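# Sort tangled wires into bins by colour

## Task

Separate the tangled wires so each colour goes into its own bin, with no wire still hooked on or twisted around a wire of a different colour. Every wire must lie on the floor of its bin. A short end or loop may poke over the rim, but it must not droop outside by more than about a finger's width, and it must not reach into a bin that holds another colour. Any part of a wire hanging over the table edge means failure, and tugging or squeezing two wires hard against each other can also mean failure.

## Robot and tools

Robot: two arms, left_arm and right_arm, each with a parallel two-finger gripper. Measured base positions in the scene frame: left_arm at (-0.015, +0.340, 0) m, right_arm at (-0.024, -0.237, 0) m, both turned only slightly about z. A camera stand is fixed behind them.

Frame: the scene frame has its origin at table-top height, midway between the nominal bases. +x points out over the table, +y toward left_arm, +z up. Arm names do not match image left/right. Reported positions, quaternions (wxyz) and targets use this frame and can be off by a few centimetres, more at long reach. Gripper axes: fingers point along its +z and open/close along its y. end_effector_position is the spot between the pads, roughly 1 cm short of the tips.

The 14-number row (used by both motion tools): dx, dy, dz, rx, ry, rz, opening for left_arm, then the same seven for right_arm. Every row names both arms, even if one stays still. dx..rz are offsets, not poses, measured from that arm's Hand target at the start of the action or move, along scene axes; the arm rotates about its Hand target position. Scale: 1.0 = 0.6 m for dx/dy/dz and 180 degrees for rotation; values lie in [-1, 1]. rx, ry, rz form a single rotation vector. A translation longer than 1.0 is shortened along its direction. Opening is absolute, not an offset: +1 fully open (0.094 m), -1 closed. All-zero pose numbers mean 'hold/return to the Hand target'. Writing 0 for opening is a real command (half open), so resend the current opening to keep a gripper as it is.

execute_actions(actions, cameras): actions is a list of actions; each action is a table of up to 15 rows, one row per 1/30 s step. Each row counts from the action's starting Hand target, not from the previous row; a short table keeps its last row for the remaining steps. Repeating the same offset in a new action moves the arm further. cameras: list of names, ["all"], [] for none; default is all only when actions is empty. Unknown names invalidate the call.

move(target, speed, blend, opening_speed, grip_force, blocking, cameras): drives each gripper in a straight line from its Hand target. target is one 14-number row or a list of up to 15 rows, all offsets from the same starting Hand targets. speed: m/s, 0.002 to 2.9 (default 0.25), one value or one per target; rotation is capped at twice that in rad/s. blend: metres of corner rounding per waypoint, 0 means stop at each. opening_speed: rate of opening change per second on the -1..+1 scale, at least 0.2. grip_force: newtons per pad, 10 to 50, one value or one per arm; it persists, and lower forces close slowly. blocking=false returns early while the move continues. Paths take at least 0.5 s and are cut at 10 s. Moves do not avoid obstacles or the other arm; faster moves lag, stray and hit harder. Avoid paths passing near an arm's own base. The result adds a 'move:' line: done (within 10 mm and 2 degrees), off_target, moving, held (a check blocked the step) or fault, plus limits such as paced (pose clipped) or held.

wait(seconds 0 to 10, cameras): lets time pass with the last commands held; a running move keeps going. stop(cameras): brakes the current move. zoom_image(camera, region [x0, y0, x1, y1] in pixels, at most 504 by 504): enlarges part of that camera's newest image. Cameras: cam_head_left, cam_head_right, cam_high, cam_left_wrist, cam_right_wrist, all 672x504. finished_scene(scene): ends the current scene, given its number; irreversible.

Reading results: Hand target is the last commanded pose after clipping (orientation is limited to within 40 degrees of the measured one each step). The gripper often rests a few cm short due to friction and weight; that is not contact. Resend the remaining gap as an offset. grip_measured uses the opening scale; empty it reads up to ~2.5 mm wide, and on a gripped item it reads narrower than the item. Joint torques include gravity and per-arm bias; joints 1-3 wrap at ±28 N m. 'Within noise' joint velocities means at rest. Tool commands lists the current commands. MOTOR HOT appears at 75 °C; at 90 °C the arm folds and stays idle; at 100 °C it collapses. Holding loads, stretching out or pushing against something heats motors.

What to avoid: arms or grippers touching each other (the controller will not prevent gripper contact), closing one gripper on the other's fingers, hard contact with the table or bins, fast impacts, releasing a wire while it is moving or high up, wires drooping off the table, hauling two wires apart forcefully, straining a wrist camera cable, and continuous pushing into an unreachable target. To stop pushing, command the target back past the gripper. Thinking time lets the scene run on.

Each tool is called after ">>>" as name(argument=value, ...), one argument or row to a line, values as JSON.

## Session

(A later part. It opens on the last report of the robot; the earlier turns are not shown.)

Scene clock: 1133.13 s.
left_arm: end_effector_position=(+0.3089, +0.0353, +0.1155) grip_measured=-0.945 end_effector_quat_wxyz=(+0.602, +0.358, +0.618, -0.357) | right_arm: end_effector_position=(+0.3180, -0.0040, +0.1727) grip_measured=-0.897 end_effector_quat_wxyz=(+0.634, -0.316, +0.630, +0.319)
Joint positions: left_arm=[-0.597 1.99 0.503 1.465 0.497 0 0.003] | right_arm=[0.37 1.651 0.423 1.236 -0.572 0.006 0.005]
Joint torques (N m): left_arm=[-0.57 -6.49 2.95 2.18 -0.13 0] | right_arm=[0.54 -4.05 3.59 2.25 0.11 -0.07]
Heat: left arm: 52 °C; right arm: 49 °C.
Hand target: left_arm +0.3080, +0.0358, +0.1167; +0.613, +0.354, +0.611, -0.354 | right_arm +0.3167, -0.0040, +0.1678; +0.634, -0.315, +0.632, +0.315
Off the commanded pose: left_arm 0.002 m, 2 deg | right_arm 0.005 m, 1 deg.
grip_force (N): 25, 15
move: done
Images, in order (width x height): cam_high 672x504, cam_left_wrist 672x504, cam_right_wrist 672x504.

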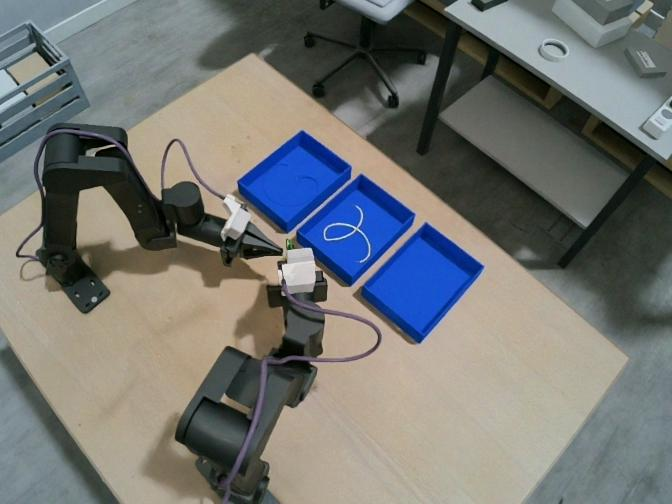

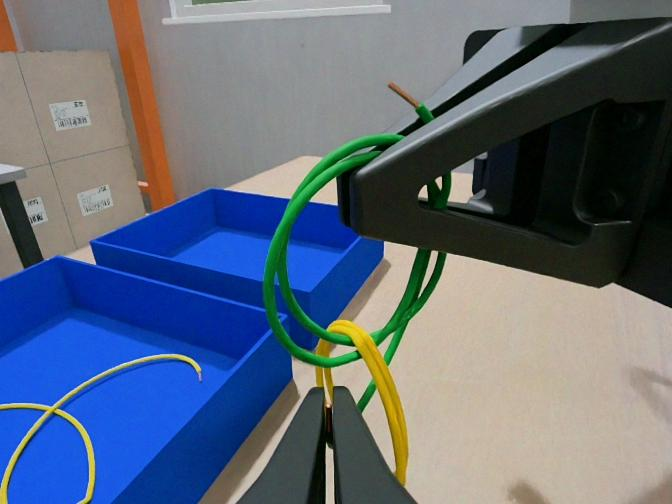

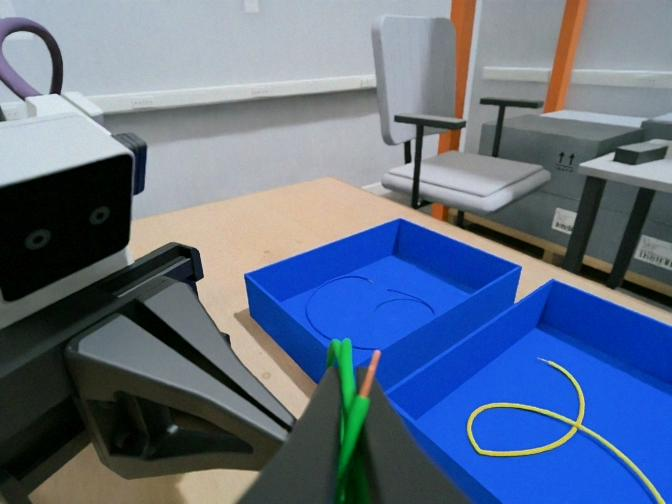

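>>> move(
  target=[
    [0,0,0,0,0,0,-1, 0,0,0.0,0,0,0,-0.4],
    [0,0,0,0,0,0,-1, -0.06,-0.08,0.0,0,0,0,-0.4],
    [0,0.0,0.15,0,0,0,-1, -0.06,-0.08,0.0,0,0,0,-0.4],
  ],
  speed=0.06,
  opening_speed=0.4,
  cameras=["cam_left_wrist","cam_right_wrist","cam_head_left"],
)

Scene clock: 1149.43 s.
left_arm: end_effector_position=(+0.3062, +0.0377, +0.1969) grip_measured=-0.945 end_effector_quat_wxyz=(+0.606, +0.356, +0.616, -0.356) | right_arm: end_effector_position=(+0.2851, -0.0501, +0.1649) grip_measured=-0.401 end_effector_quat_wxyz=(+0.630, -0.311, +0.637, +0.316)
Joint positions: left_arm=[-0.597 1.608 0.559 1.035 0.493 0 0.003] | right_arm=[0.223 1.506 0.241 1.257 -0.706 0.006 0.028]
Joint torques (N m): left_arm=[-0.49 -7.86 6.67 1.54 -0.1 -0.02] | right_arm=[-0.51 -5.3 3.19 2.03 -0.19 -0.06]
Motor temperatures (°C): left_arm=[33 45 49 46 32 33 35] | right_arm=[31 38 48 48 34 32 34]
Heat: left arm: 49 °C; right arm: 48 °C.
Hand target: left_arm +0.3080, +0.0358, +0.2067; +0.613, +0.354, +0.611, -0.354 | right_arm +0.2806, -0.0520, +0.1678; +0.634, -0.315, +0.632, +0.315
Off the commanded pose: left_arm 0.010 m, 1 deg | right_arm 0.006 m, 1 deg.
grip_force (N): 25, 15
move: done
Images, in order (width x height): cam_head_left 672x504, cam_left_wrist 672x504, cam_right_wrist 672x504.

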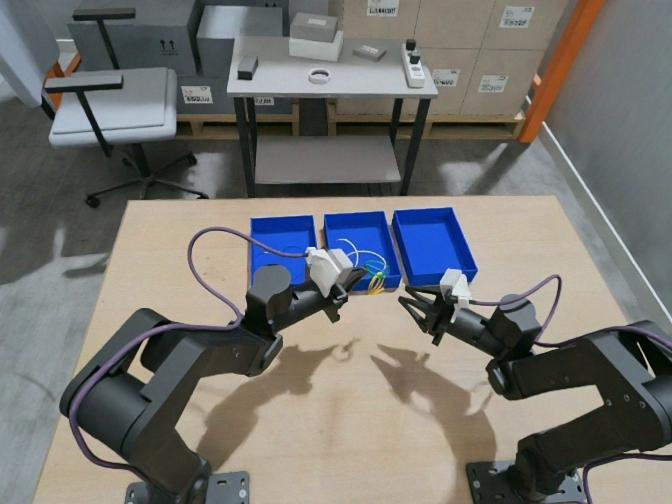

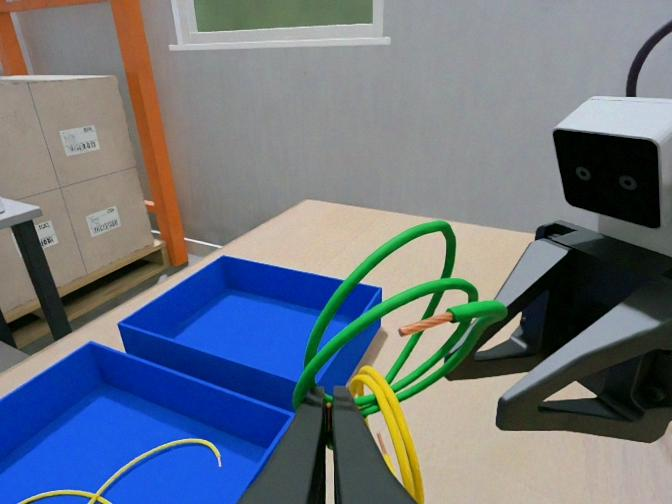

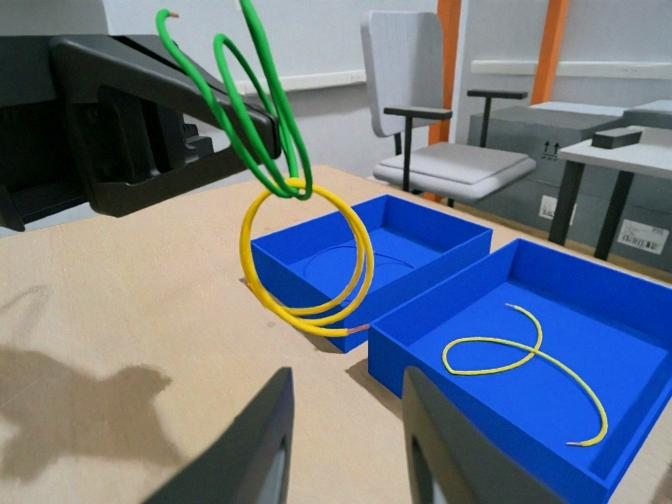

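>>> move(
  target=[0,0,0,0,0,0,-1, 0.06,0.05,0,0,0,0,-0.45],
  speed=0.1,
  cameras=["cam_left_wrist","cam_right_wrist"],
)

Scene clock: 1168.90 s.
left_arm: end_effector_position=(+0.3062, +0.0377, +0.1968) grip_measured=-0.945 end_effector_quat_wxyz=(+0.606, +0.356, +0.616, -0.356) | right_arm: end_effector_position=(+0.3103, -0.0244, +0.1637) grip_measured=-0.449 end_effector_quat_wxyz=(+0.627, -0.315, +0.637, +0.320)
Joint positions: left_arm=[-0.597 1.608 0.559 1.035 0.493 0 0.003] | right_arm=[0.301 1.631 0.362 1.259 -0.641 0.006 0.026]
Joint torques (N m): left_arm=[-0.84 -7.8 6.75 1.5 -0.15 -0.04] | right_arm=[0.53 -3.62 6.35 2.04 0.11 -0.06]
Heat: left arm: 52 °C; right arm: 48 °C.
Hand target: left_arm +0.3080, +0.0358, +0.2067; +0.613, +0.354, +0.611, -0.354 | right_arm +0.3166, -0.0219, +0.1677; +0.634, -0.315, +0.632, +0.315
Off the commanded pose: left_arm 0.010 m, 1 deg | right_arm 0.008 m, 1 deg.
grip_force (N): 25, 15
move: done
Images, in order (width x height): cam_left_wrist 672x504, cam_right_wrist 672x504.

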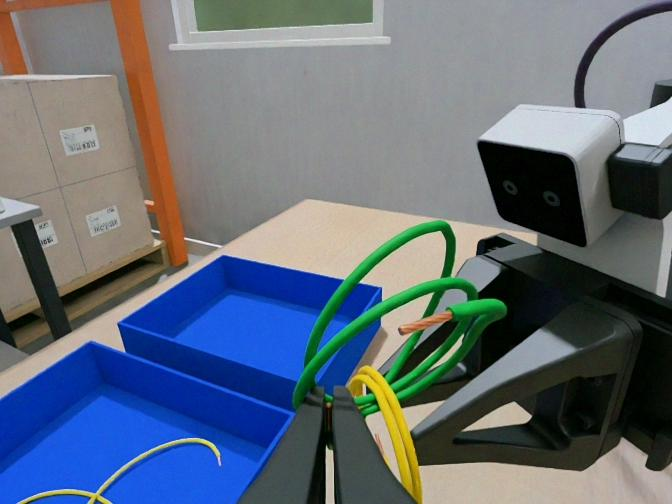

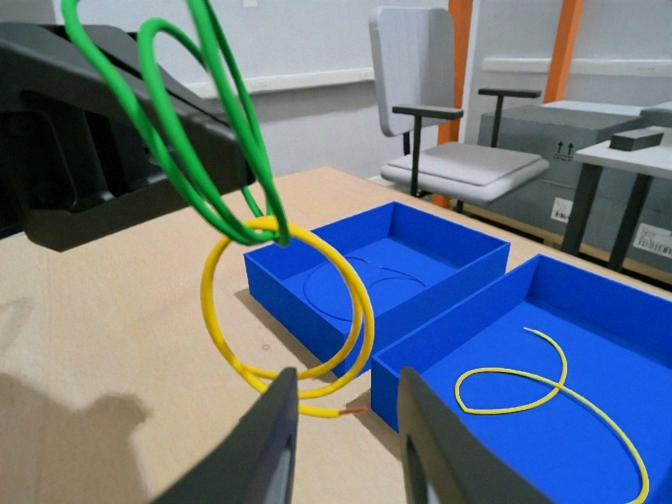

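>>> move(
  target=[
    [0,0,0,0,0,0,-1, 0.036,0.042,0.003,0,0,0,-0.45],
    [0,0,0,0,0,0,-1, 0.036,0.042,0.003,0,0,0,-0.95],
  ],
  speed=0.07,
  opening_speed=0.3,
  cameras=["cam_left_wrist","cam_right_wrist"],
)

Scene clock: 1179.53 s.
left_arm: end_effector_position=(+0.3063, +0.0377, +0.1965) grip_measured=-0.945 end_effector_quat_wxyz=(+0.606, +0.356, +0.616, -0.356) | right_arm: end_effector_position=(+0.3319, +0.0001, +0.1689) grip_measured=-0.935 end_effector_quat_wxyz=(+0.633, -0.315, +0.632, +0.319)
Joint positions: left_arm=[-0.597 1.608 0.559 1.033 0.493 0 0.003] | right_arm=[0.367 1.713 0.476 1.241 -0.574 0.006 0.003]
Joint torques (N m): left_arm=[-0.62 -7.95 6.65 1.5 -0.07 -0.03] | right_arm=[0.51 -4.42 6.71 1.89 0.1 -0.06]
Heat: left arm: 52 °C; right arm: 48 °C.
Hand target: left_arm +0.3080, +0.0358, +0.2067; +0.613, +0.354, +0.611, -0.354 | right_arm +0.3383, +0.0033, +0.1696; +0.634, -0.315, +0.632, +0.315
Off the commanded pose: left_arm 0.011 m, 1 deg | right_arm 0.007 m, 0 deg.
grip_force (N): 25, 15
move: off_target (left_arm)
Images, in order (width x height): cam_left_wrist 672x504, cam_right_wrist 672x504.

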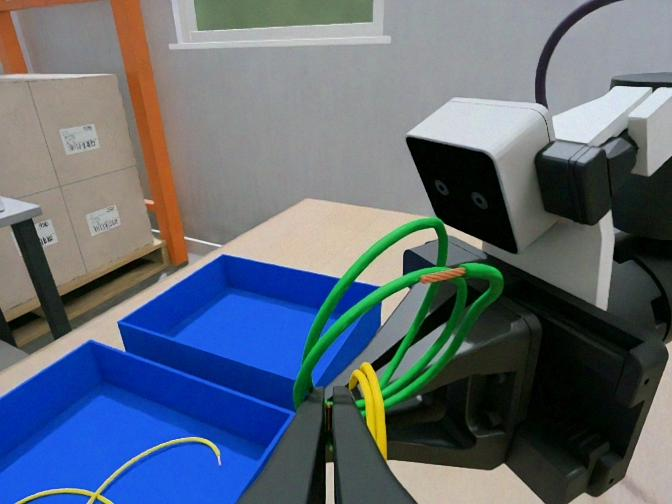

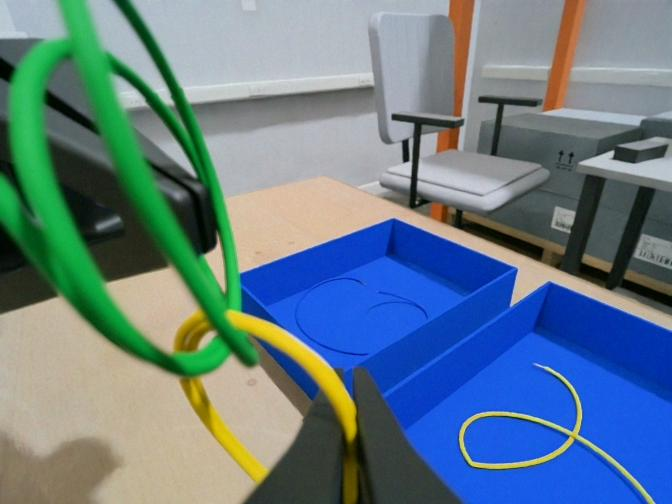

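>>> move(
  target=[0,0.03,0.07,0,0,0,-1, 0,-0.04,-0.06,0,0,0,-0.95],
  speed=0.03,
  cameras=["cam_left_wrist","cam_right_wrist"],
)

>>> move(
  target=[0,0.05,0.05,0,0,0,-1, 0,-0.06,-0.03,0,0,0,-0.95],
  speed=0.03,
  cameras=["cam_left_wrist","cam_right_wrist","cam_head_right"],
)

>>> zoom_image(
  camera="cam_head_right",
  region=[310, 190, 450, 330],
)

Scene clock: 1192.70 s.
left_arm: end_effector_position=(+0.3052, +0.0520, +0.2353) grip_measured=-0.945 end_effector_quat_wxyz=(+0.603, +0.356, +0.619, -0.356) | right_arm: end_effector_position=(+0.3409, -0.0184, +0.1404) grip_measured=-0.936 end_effector_quat_wxyz=(+0.638, -0.313, +0.630, +0.315)
Joint positions: left_arm=[-0.553 1.442 0.612 0.807 0.537 0 0.003] | right_arm=[0.296 1.876 0.458 1.432 -0.635 0.006 0.003]
Joint torques (N m): left_arm=[0.62 -7.27 7.94 1.52 0.08 -0.01] | right_arm=[-0.57 -4.82 2.5 2.22 -0.19 -0.07]
Heat: left arm: 53 °C; right arm: 48 °C.
Hand target: left_arm +0.3080, +0.0539, +0.2488; +0.613, +0.354, +0.611, -0.354 | right_arm +0.3382, -0.0208, +0.1336; +0.634, -0.315, +0.632, +0.315
Off the commanded pose: left_arm 0.014 m, 1 deg | right_arm 0.008 m, 1 deg.
grip_force (N): 25, 15
move: off_target (left_arm)
Images, in order (width x height): cam_left_wrist 672x504, cam_right_wrist 672x504.

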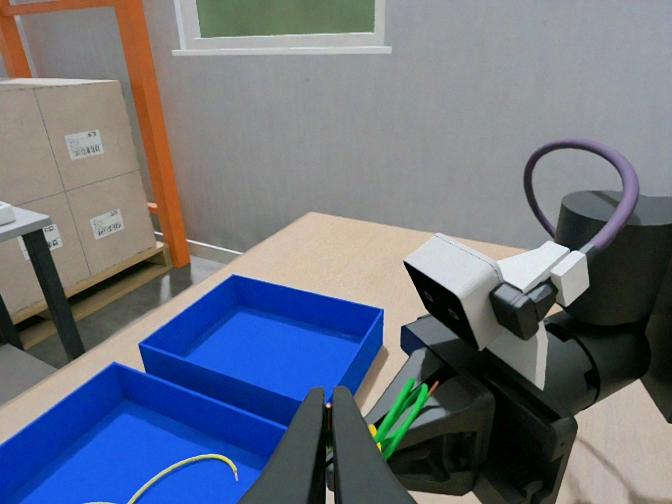

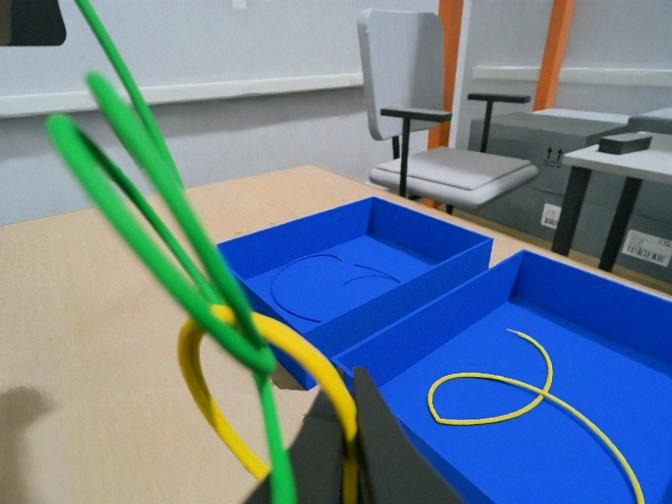

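Scene clock: 1194.67 s.
left_arm: end_effector_position=(+0.3064, +0.0814, +0.2651) grip_measured=-0.945 end_effector_quat_wxyz=(+0.603, +0.355, +0.619, -0.357) | right_arm: end_effector_position=(+0.3413, -0.0549, +0.1124) grip_measured=-0.936 end_effector_quat_wxyz=(+0.621, -0.308, +0.647, +0.319)
Joint positions: left_arm=[-0.45 1.318 0.652 0.643 0.64 0 0.003] | right_arm=[0.159 1.963 0.423 1.504 -0.771 0.006 0.003]
Joint torques (N m): left_arm=[0.55 -6.34 8.06 1.49 0.03 -0.05] | right_arm=[-0.53 -4.86 1.87 2.72 -0.2 -0.1]
Heat: left arm: 52 °C; right arm: 48 °C.
Hand target: left_arm +0.3080, +0.0838, +0.2789; +0.613, +0.354, +0.611, -0.354 | right_arm +0.3382, -0.0567, +0.1155; +0.634, -0.315, +0.632, +0.315
Off the commanded pose: left_arm 0.014 m, 1 deg | right_arm 0.005 m, 2 deg.
grip_force (N): 25, 15
move: off_target (left_arm)
Images, in order (width x height): cam_head_right 672x504, cam_left_wrist 672x504, cam_right_wrist 672x504.

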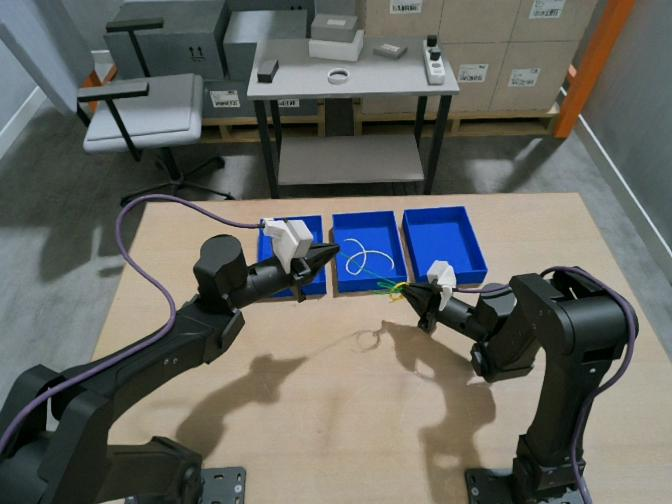

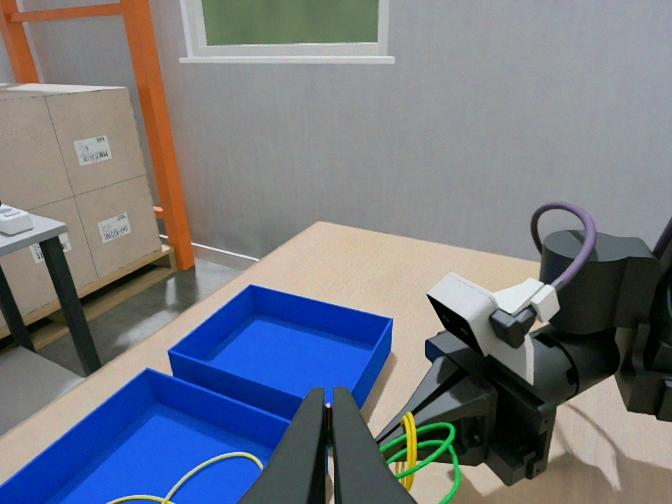

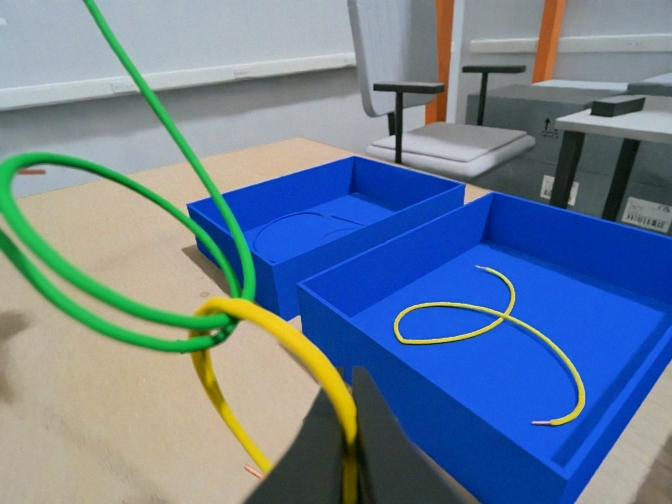

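Scaled by 3.600 from the camera's 672x504 image, which has a finer 960x720 frame.

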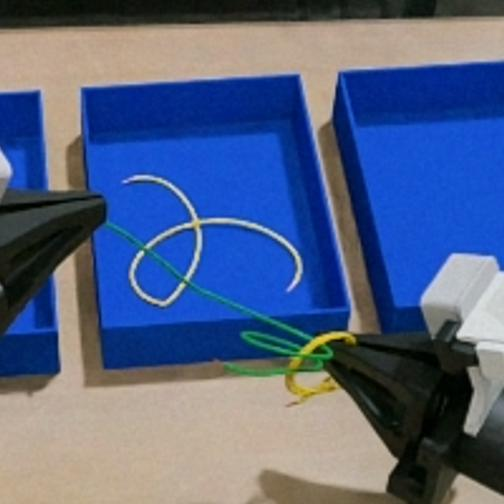

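>>> move(
  target=[0,0.08,0.05,0,0,0,-1, 0,-0.07,0,0,0,0,-0.95],
  speed=0.03,
  cameras=["cam_left_wrist","cam_right_wrist","cam_head_right"],
)

>>> zoom_image(
  camera="cam_head_right",
  region=[310, 190, 450, 330],
)

>>> move(
  target=[0,0.08,0.05,0,0,0,-1, 0,-0.07,0,0,0,0,-0.95],
  speed=0.03,
  cameras=["cam_left_wrist","cam_right_wrist","cam_head_right"],
)

>>> zoom_image(
  camera="cam_head_right",
  region=[310, 190, 450, 330],
)

Scene clock: 1206.00 s.
left_arm: end_effector_position=(+0.3081, +0.1291, +0.2956) grip_measured=-0.945 end_effector_quat_wxyz=(+0.604, +0.353, +0.618, -0.358) | right_arm: end_effector_position=(+0.3416, -0.0973, +0.1107) grip_measured=-0.936 end_effector_quat_wxyz=(+0.618, -0.305, +0.649, +0.322)
Joint positions: left_arm=[-0.265 1.209 0.705 0.483 0.824 0 0.003] | right_arm=[-0.005 1.963 0.412 1.504 -0.936 0.004 0.003]
Joint torques (N m): left_arm=[0.79 -5.27 8.5 1.41 0.02 -0.03] | right_arm=[-0.54 -5.14 1.73 2.67 -0.21 -0.09]
Heat: left arm: 52 °C; right arm: 49 °C.
Hand target: left_arm +0.3080, +0.1318, +0.3087; +0.613, +0.354, +0.611, -0.354 | right_arm +0.3382, -0.0987, +0.1156; +0.634, -0.315, +0.632, +0.315
Off the commanded pose: left_arm 0.014 m, 1 deg | right_arm 0.006 m, 3 deg.
grip_force (N): 25, 15
move: off_target (left_arm, right_arm)
Images, in order (width x height): cam_head_right 672x504, cam_left_wrist 672x504, cam_right_wrist 672x504.

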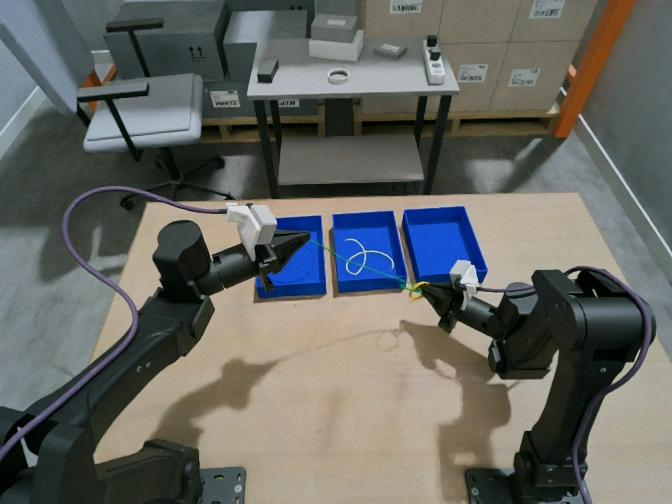

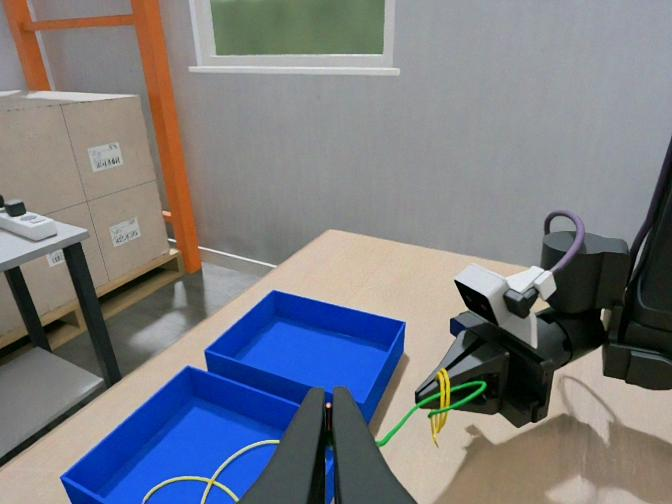

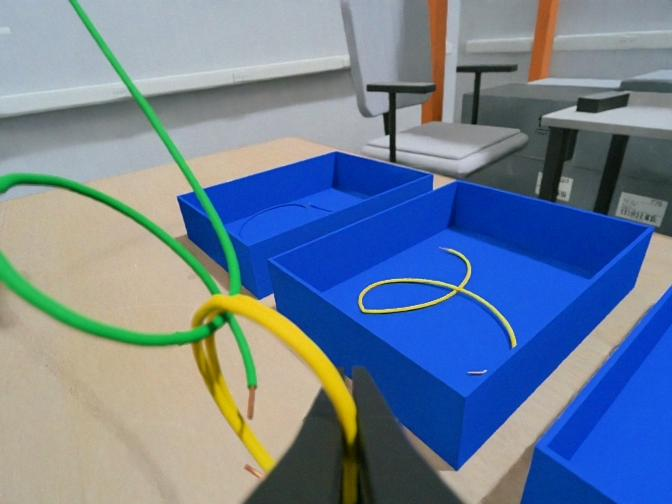

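Scaled by 3.600 from the camera's 672x504 image, which has a finer 960x720 frame.

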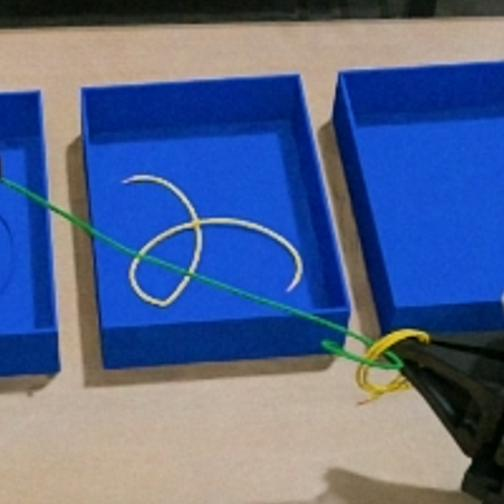

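Scene clock: 1208.43 s.
left_arm: end_effector_position=(+0.3100, +0.1774, +0.3267) grip_measured=-0.945 end_effector_quat_wxyz=(+0.605, +0.352, +0.617, -0.359) | right_arm: end_effector_position=(+0.3377, -0.1390, +0.1118) grip_measured=-0.936 end_effector_quat_wxyz=(+0.620, -0.303, +0.647, +0.324)
Joint positions: left_arm=[-0.063 1.164 0.798 0.348 1.024 -0.003 0.003] | right_arm=[-0.169 1.963 0.412 1.504 -1.099 0.001 0.003]
Joint torques (N m): left_arm=[0.59 -4.93 8.38 1.25 0.06 -0.02] | right_arm=[-0.57 -4.55 2.99 2.42 -0.21 -0.07]
Heat: left arm: 52 °C; right arm: 49 °C.
Hand target: left_arm +0.3081, +0.1798, +0.3387; +0.613, +0.354, +0.611, -0.354 | right_arm +0.3383, -0.1407, +0.1156; +0.634, -0.315, +0.632, +0.315
Off the commanded pose: left_arm 0.012 m, 1 deg | right_arm 0.004 m, 3 deg.
grip_force (N): 25, 15
move: off_target (left_arm, right_arm)
Images, in order (width x height): cam_head_right 672x504, cam_left_wrist 672x504, cam_right_wrist 672x504.

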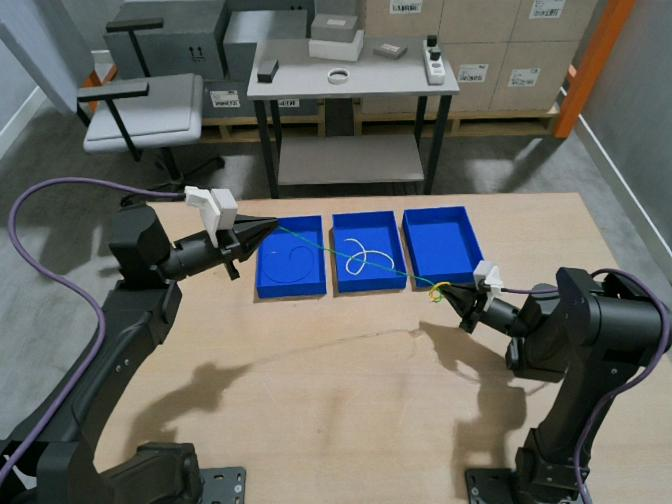

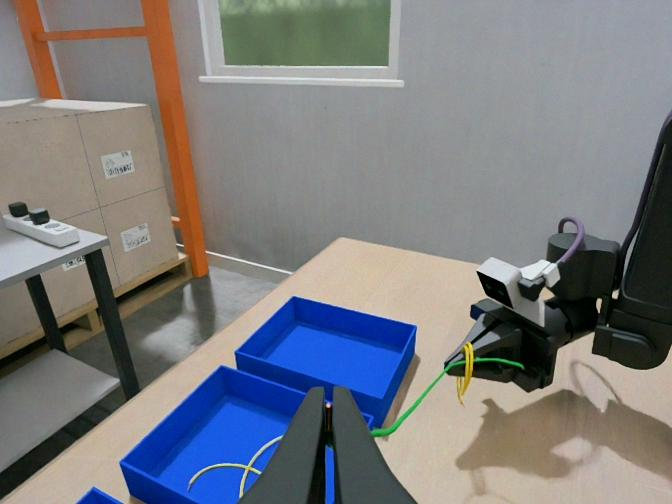

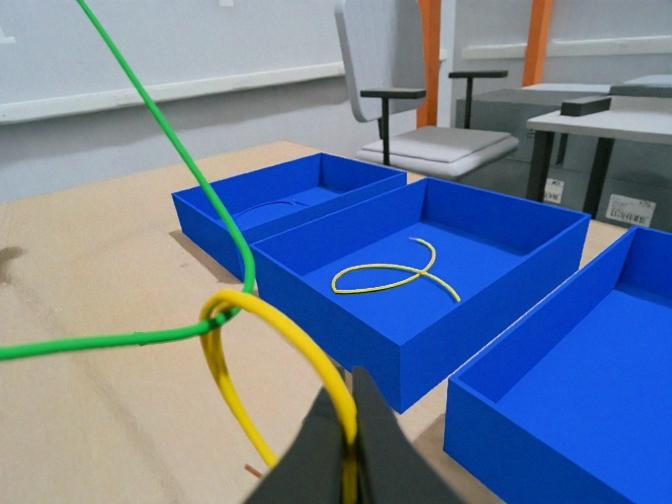

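Scaled by 3.600 from the camera's 672x504 image, which has a finer 960x720 frame.

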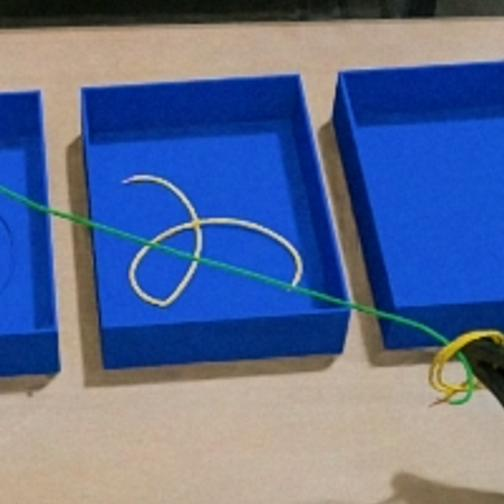

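>>> move(
  target=[-0.02,0.08,0.02,0,0,0,-1, 0,-0.08,0,0,0,0,-0.95],
  speed=0.03,
  cameras=["cam_left_wrist","cam_right_wrist","cam_head_right"],
)

>>> zoom_image(
  camera="cam_head_right",
  region=[230, 170, 480, 350],
)

Scene clock: 1223.37 s.
left_arm: end_effector_position=(+0.2993, +0.2270, +0.3406) grip_measured=-0.945 end_effector_quat_wxyz=(+0.609, +0.350, +0.615, -0.358) | right_arm: end_effector_position=(+0.3355, -0.1863, +0.1135) grip_measured=-0.937 end_effector_quat_wxyz=(+0.627, -0.305, +0.642, +0.320)
Joint positions: left_arm=[0.152 1.127 0.825 0.294 1.235 -0.007 0.003] | right_arm=[-0.346 1.987 0.453 1.502 -1.273 -0.002 0.003]
Joint torques (N m): left_arm=[0.54 -4.48 8.35 1.12 0.1 0.05] | right_arm=[-0.44 -4.82 4.14 1.98 -0.22 0]
Heat: left arm: 53 °C; right arm: 49 °C.
Hand target: left_arm +0.2960, +0.2279, +0.3508; +0.613, +0.354, +0.611, -0.354 | right_arm +0.3382, -0.1886, +0.1155; +0.634, -0.315, +0.632, +0.315
Off the commanded pose: left_arm 0.011 m, 1 deg | right_arm 0.004 m, 2 deg.
grip_force (N): 25, 15
move: off_target (left_arm)
Images, in order (width x height): cam_head_right 672x504, cam_left_wrist 672x504, cam_right_wrist 672x504.

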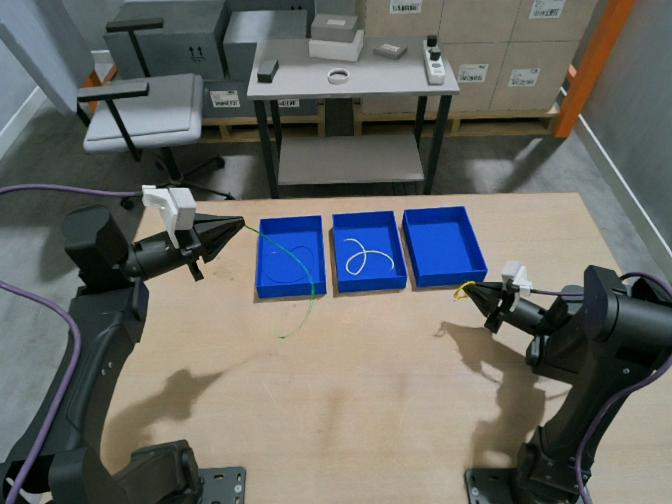

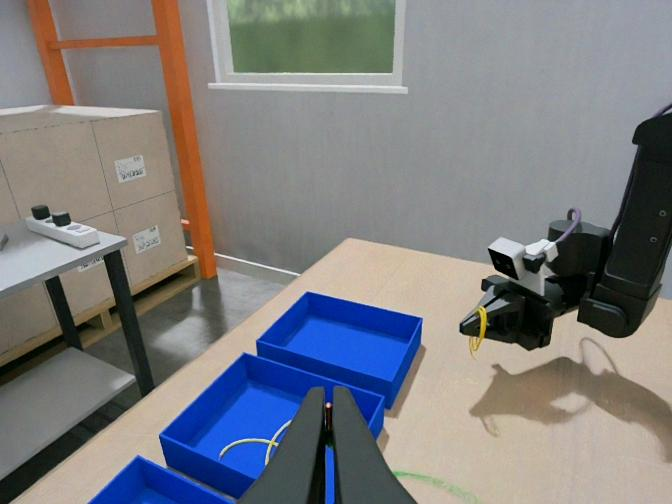

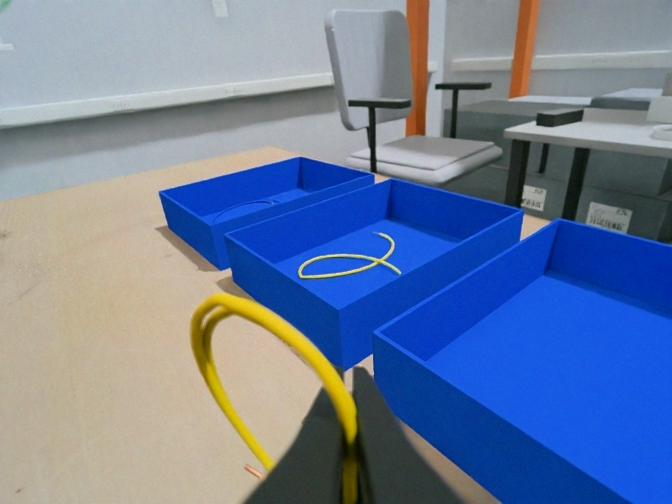

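Scaled by 2.016 from the camera's 672x504 image, which has a finer 960x720 frame.

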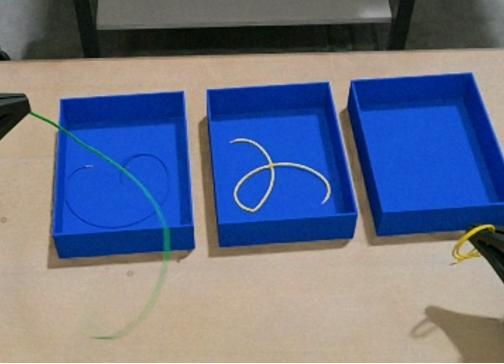

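>>> move(
  target=[
    [0,0,0,0,0,0,-1, 0,0,0.25,0,0,0,-0.95],
    [-0.15,0,-0.35,0,0,0,-1, 0.2,0.32,0.2,-0.177,0.366,-0.231,-0.95],
  ],
  speed=0.14,
  blend=[0.03,0],
  cameras=["all"],
)

Scene clock: 1251.40 s.
left_arm: end_effector_position=(+0.2080, +0.2273, +0.1422) grip_measured=-0.945 end_effector_quat_wxyz=(+0.603, +0.357, +0.617, -0.357) | right_arm: end_effector_position=(+0.4546, +0.0013, +0.2378) grip_measured=-0.937 end_effector_quat_wxyz=(+0.247, -0.026, +0.966, +0.075)
Joint positions: left_arm=[0.277 1.315 -0.006 1.233 1.37 0.076 0.003] | right_arm=[0.5 2.398 2.834 -1.49 0.084 0.413 0.003]
Joint torques (N m): left_arm=[0.85 -1.57 3.32 1.37 0.11 0.05] | right_arm=[0.42 -9.98 7.98 1.2 0.18 0.06]
Heat: left arm: 51 °C; right arm: 48 °C.
Hand target: left_arm +0.2060, +0.2279, +0.1408; +0.613, +0.354, +0.611, -0.354 | right_arm +0.4583, +0.0032, +0.2355; +0.163, -0.020, +0.986, +0.028
Off the commanded pose: left_arm 0.003 m, 1 deg | right_arm 0.005 m, 11 deg.
elbow stopped short (right arm): the move would have taken joint 3 (elbow) straighter than the controller allows.
joint sent to its limit (left arm) — joint 3 (elbow), lower limit, where the elbow is as bent as it goes. The joint targets still meet the commanded pose.
grip_force (N): 25, 15
move: off_target (right_arm)

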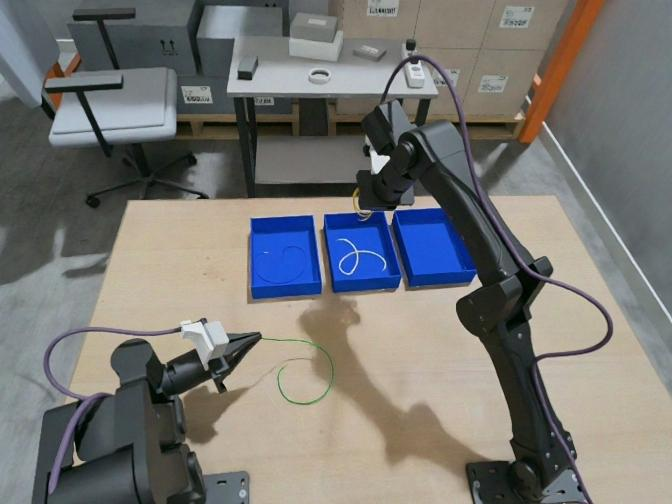

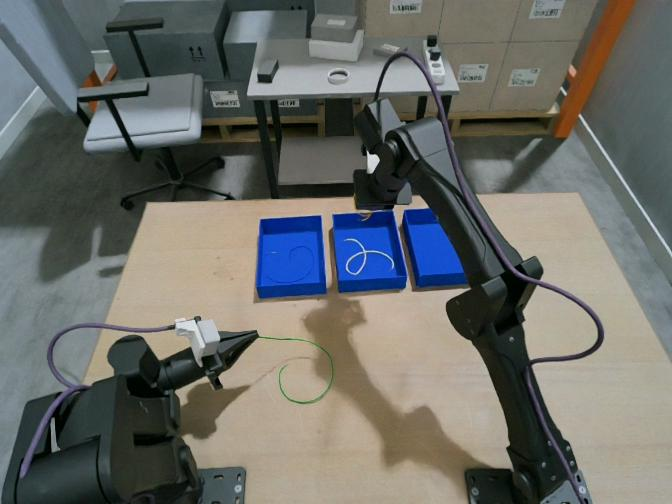

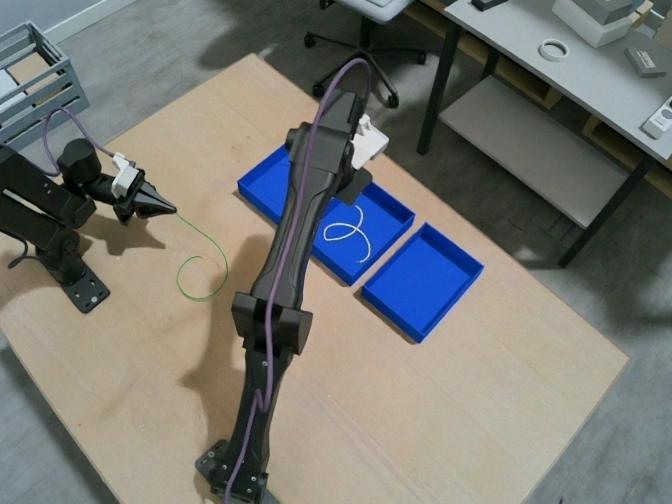

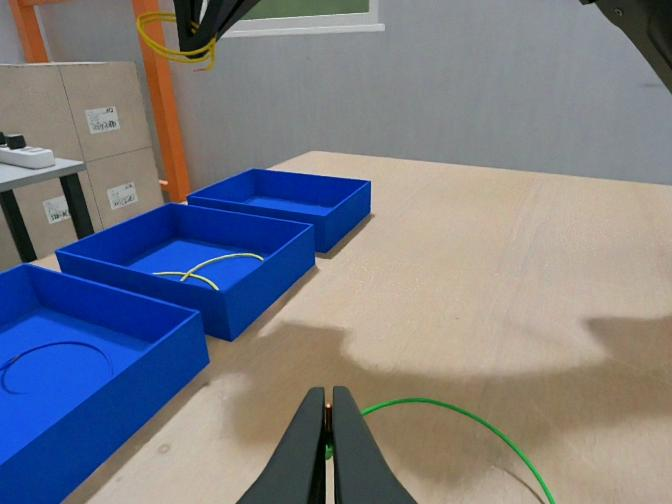

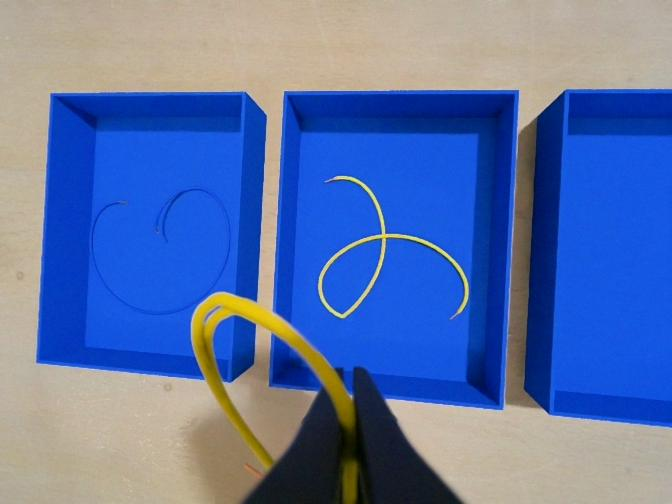

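>>> move(
  target=[
    [0.05,0,-0.13,0,0,0,-1, 0.033,-0.03,-0.2,0,0,0,-0.95],
    [0.05,0,-0.13,0,0,0,-1, 0.033,-0.03,-0.34,0,0,0,-0.95],
    [0.05,0,-0.13,0,0,0,-1, 0.033,-0.03,-0.34,0,0,0,-0.5],
  ],
  speed=[0.15,0.08,0.08],
  opening_speed=0.4,
  cameras=["all"],
)

Scene clock: 1278.57 s.
left_arm: end_effector_position=(+0.2334, +0.2293, +0.0562) grip_measured=-0.945 end_effector_quat_wxyz=(+0.560, +0.354, +0.651, -0.371) | right_arm: end_effector_position=(+0.4806, -0.0115, +0.0280) grip_measured=-0.502 end_effector_quat_wxyz=(+0.163, -0.019, +0.986, +0.028)
Joint positions: left_arm=[0.243 2.039 0.104 1.494 1.34 0.345 0.003] | right_arm=[0.458 2.443 2.111 -0.916 0.083 0.394 0.023]
Joint torques (N m): left_arm=[-0.83 -4.25 1.11 2.12 0.32 0.1] | right_arm=[-0.31 -14.95 4.33 0.96 -0.02 -0.07]
Motor temperatures (°C): left_arm=[33 41 48 43 32 33 35] | right_arm=[31 43 50 46 34 32 34]
Heat: left arm: 48 °C; right arm: 50 °C.
Hand target: left_arm +0.2359, +0.2278, +0.0627; +0.613, +0.354, +0.611, -0.354 | right_arm +0.4782, -0.0148, +0.0315; +0.164, -0.020, +0.986, +0.028
Off the commanded pose: left_arm 0.007 m, 8 deg | right_arm 0.005 m, 0 deg.
joint sent to its limit (left arm) — joint 4 (wrist pitch), upper limit. The joint targets are off in orientation, not in position.
grip_force (N): 25, 15
move: off_target (left_arm)

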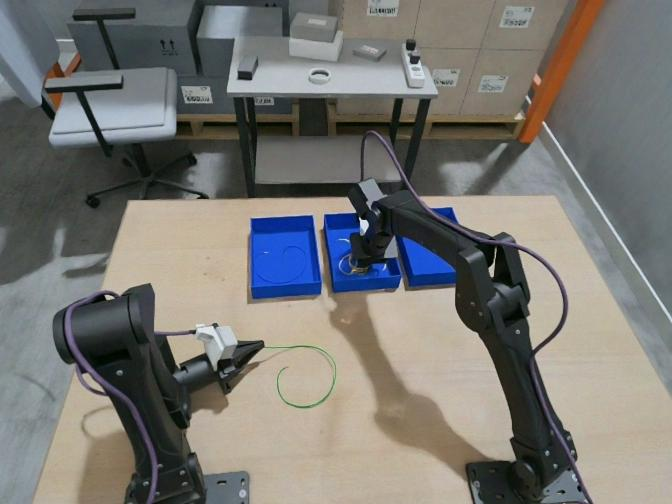

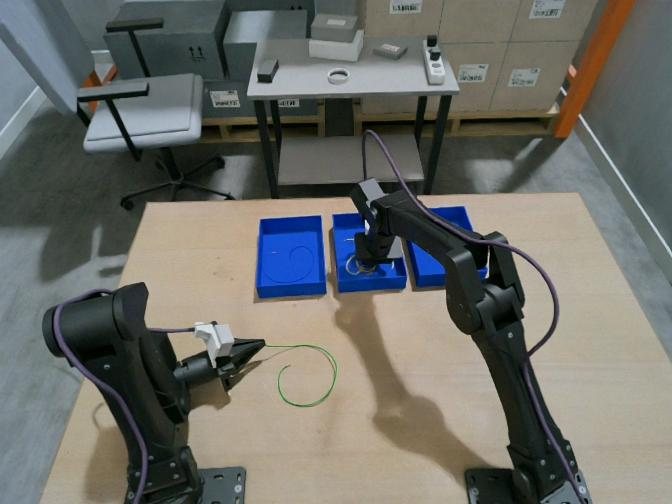

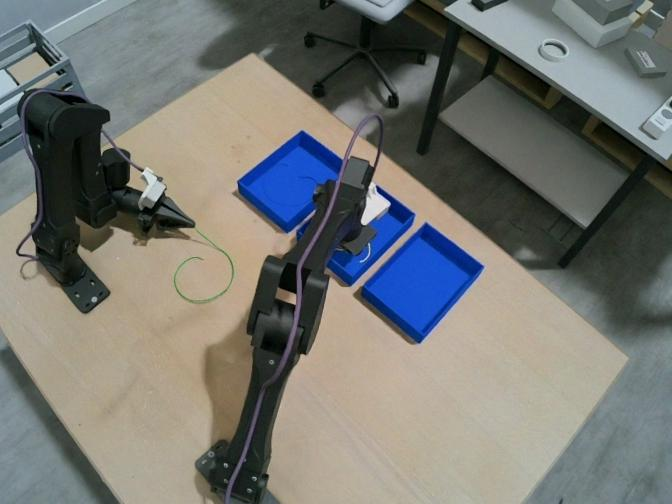

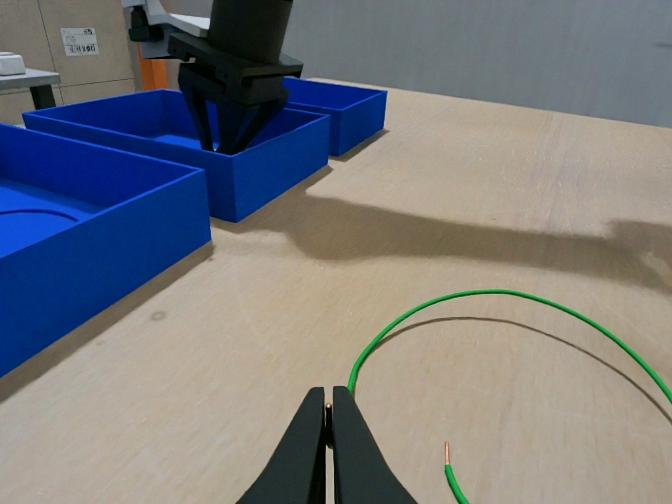

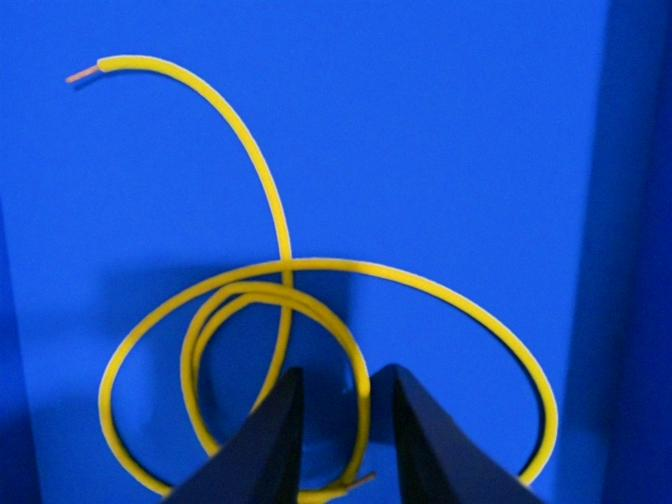

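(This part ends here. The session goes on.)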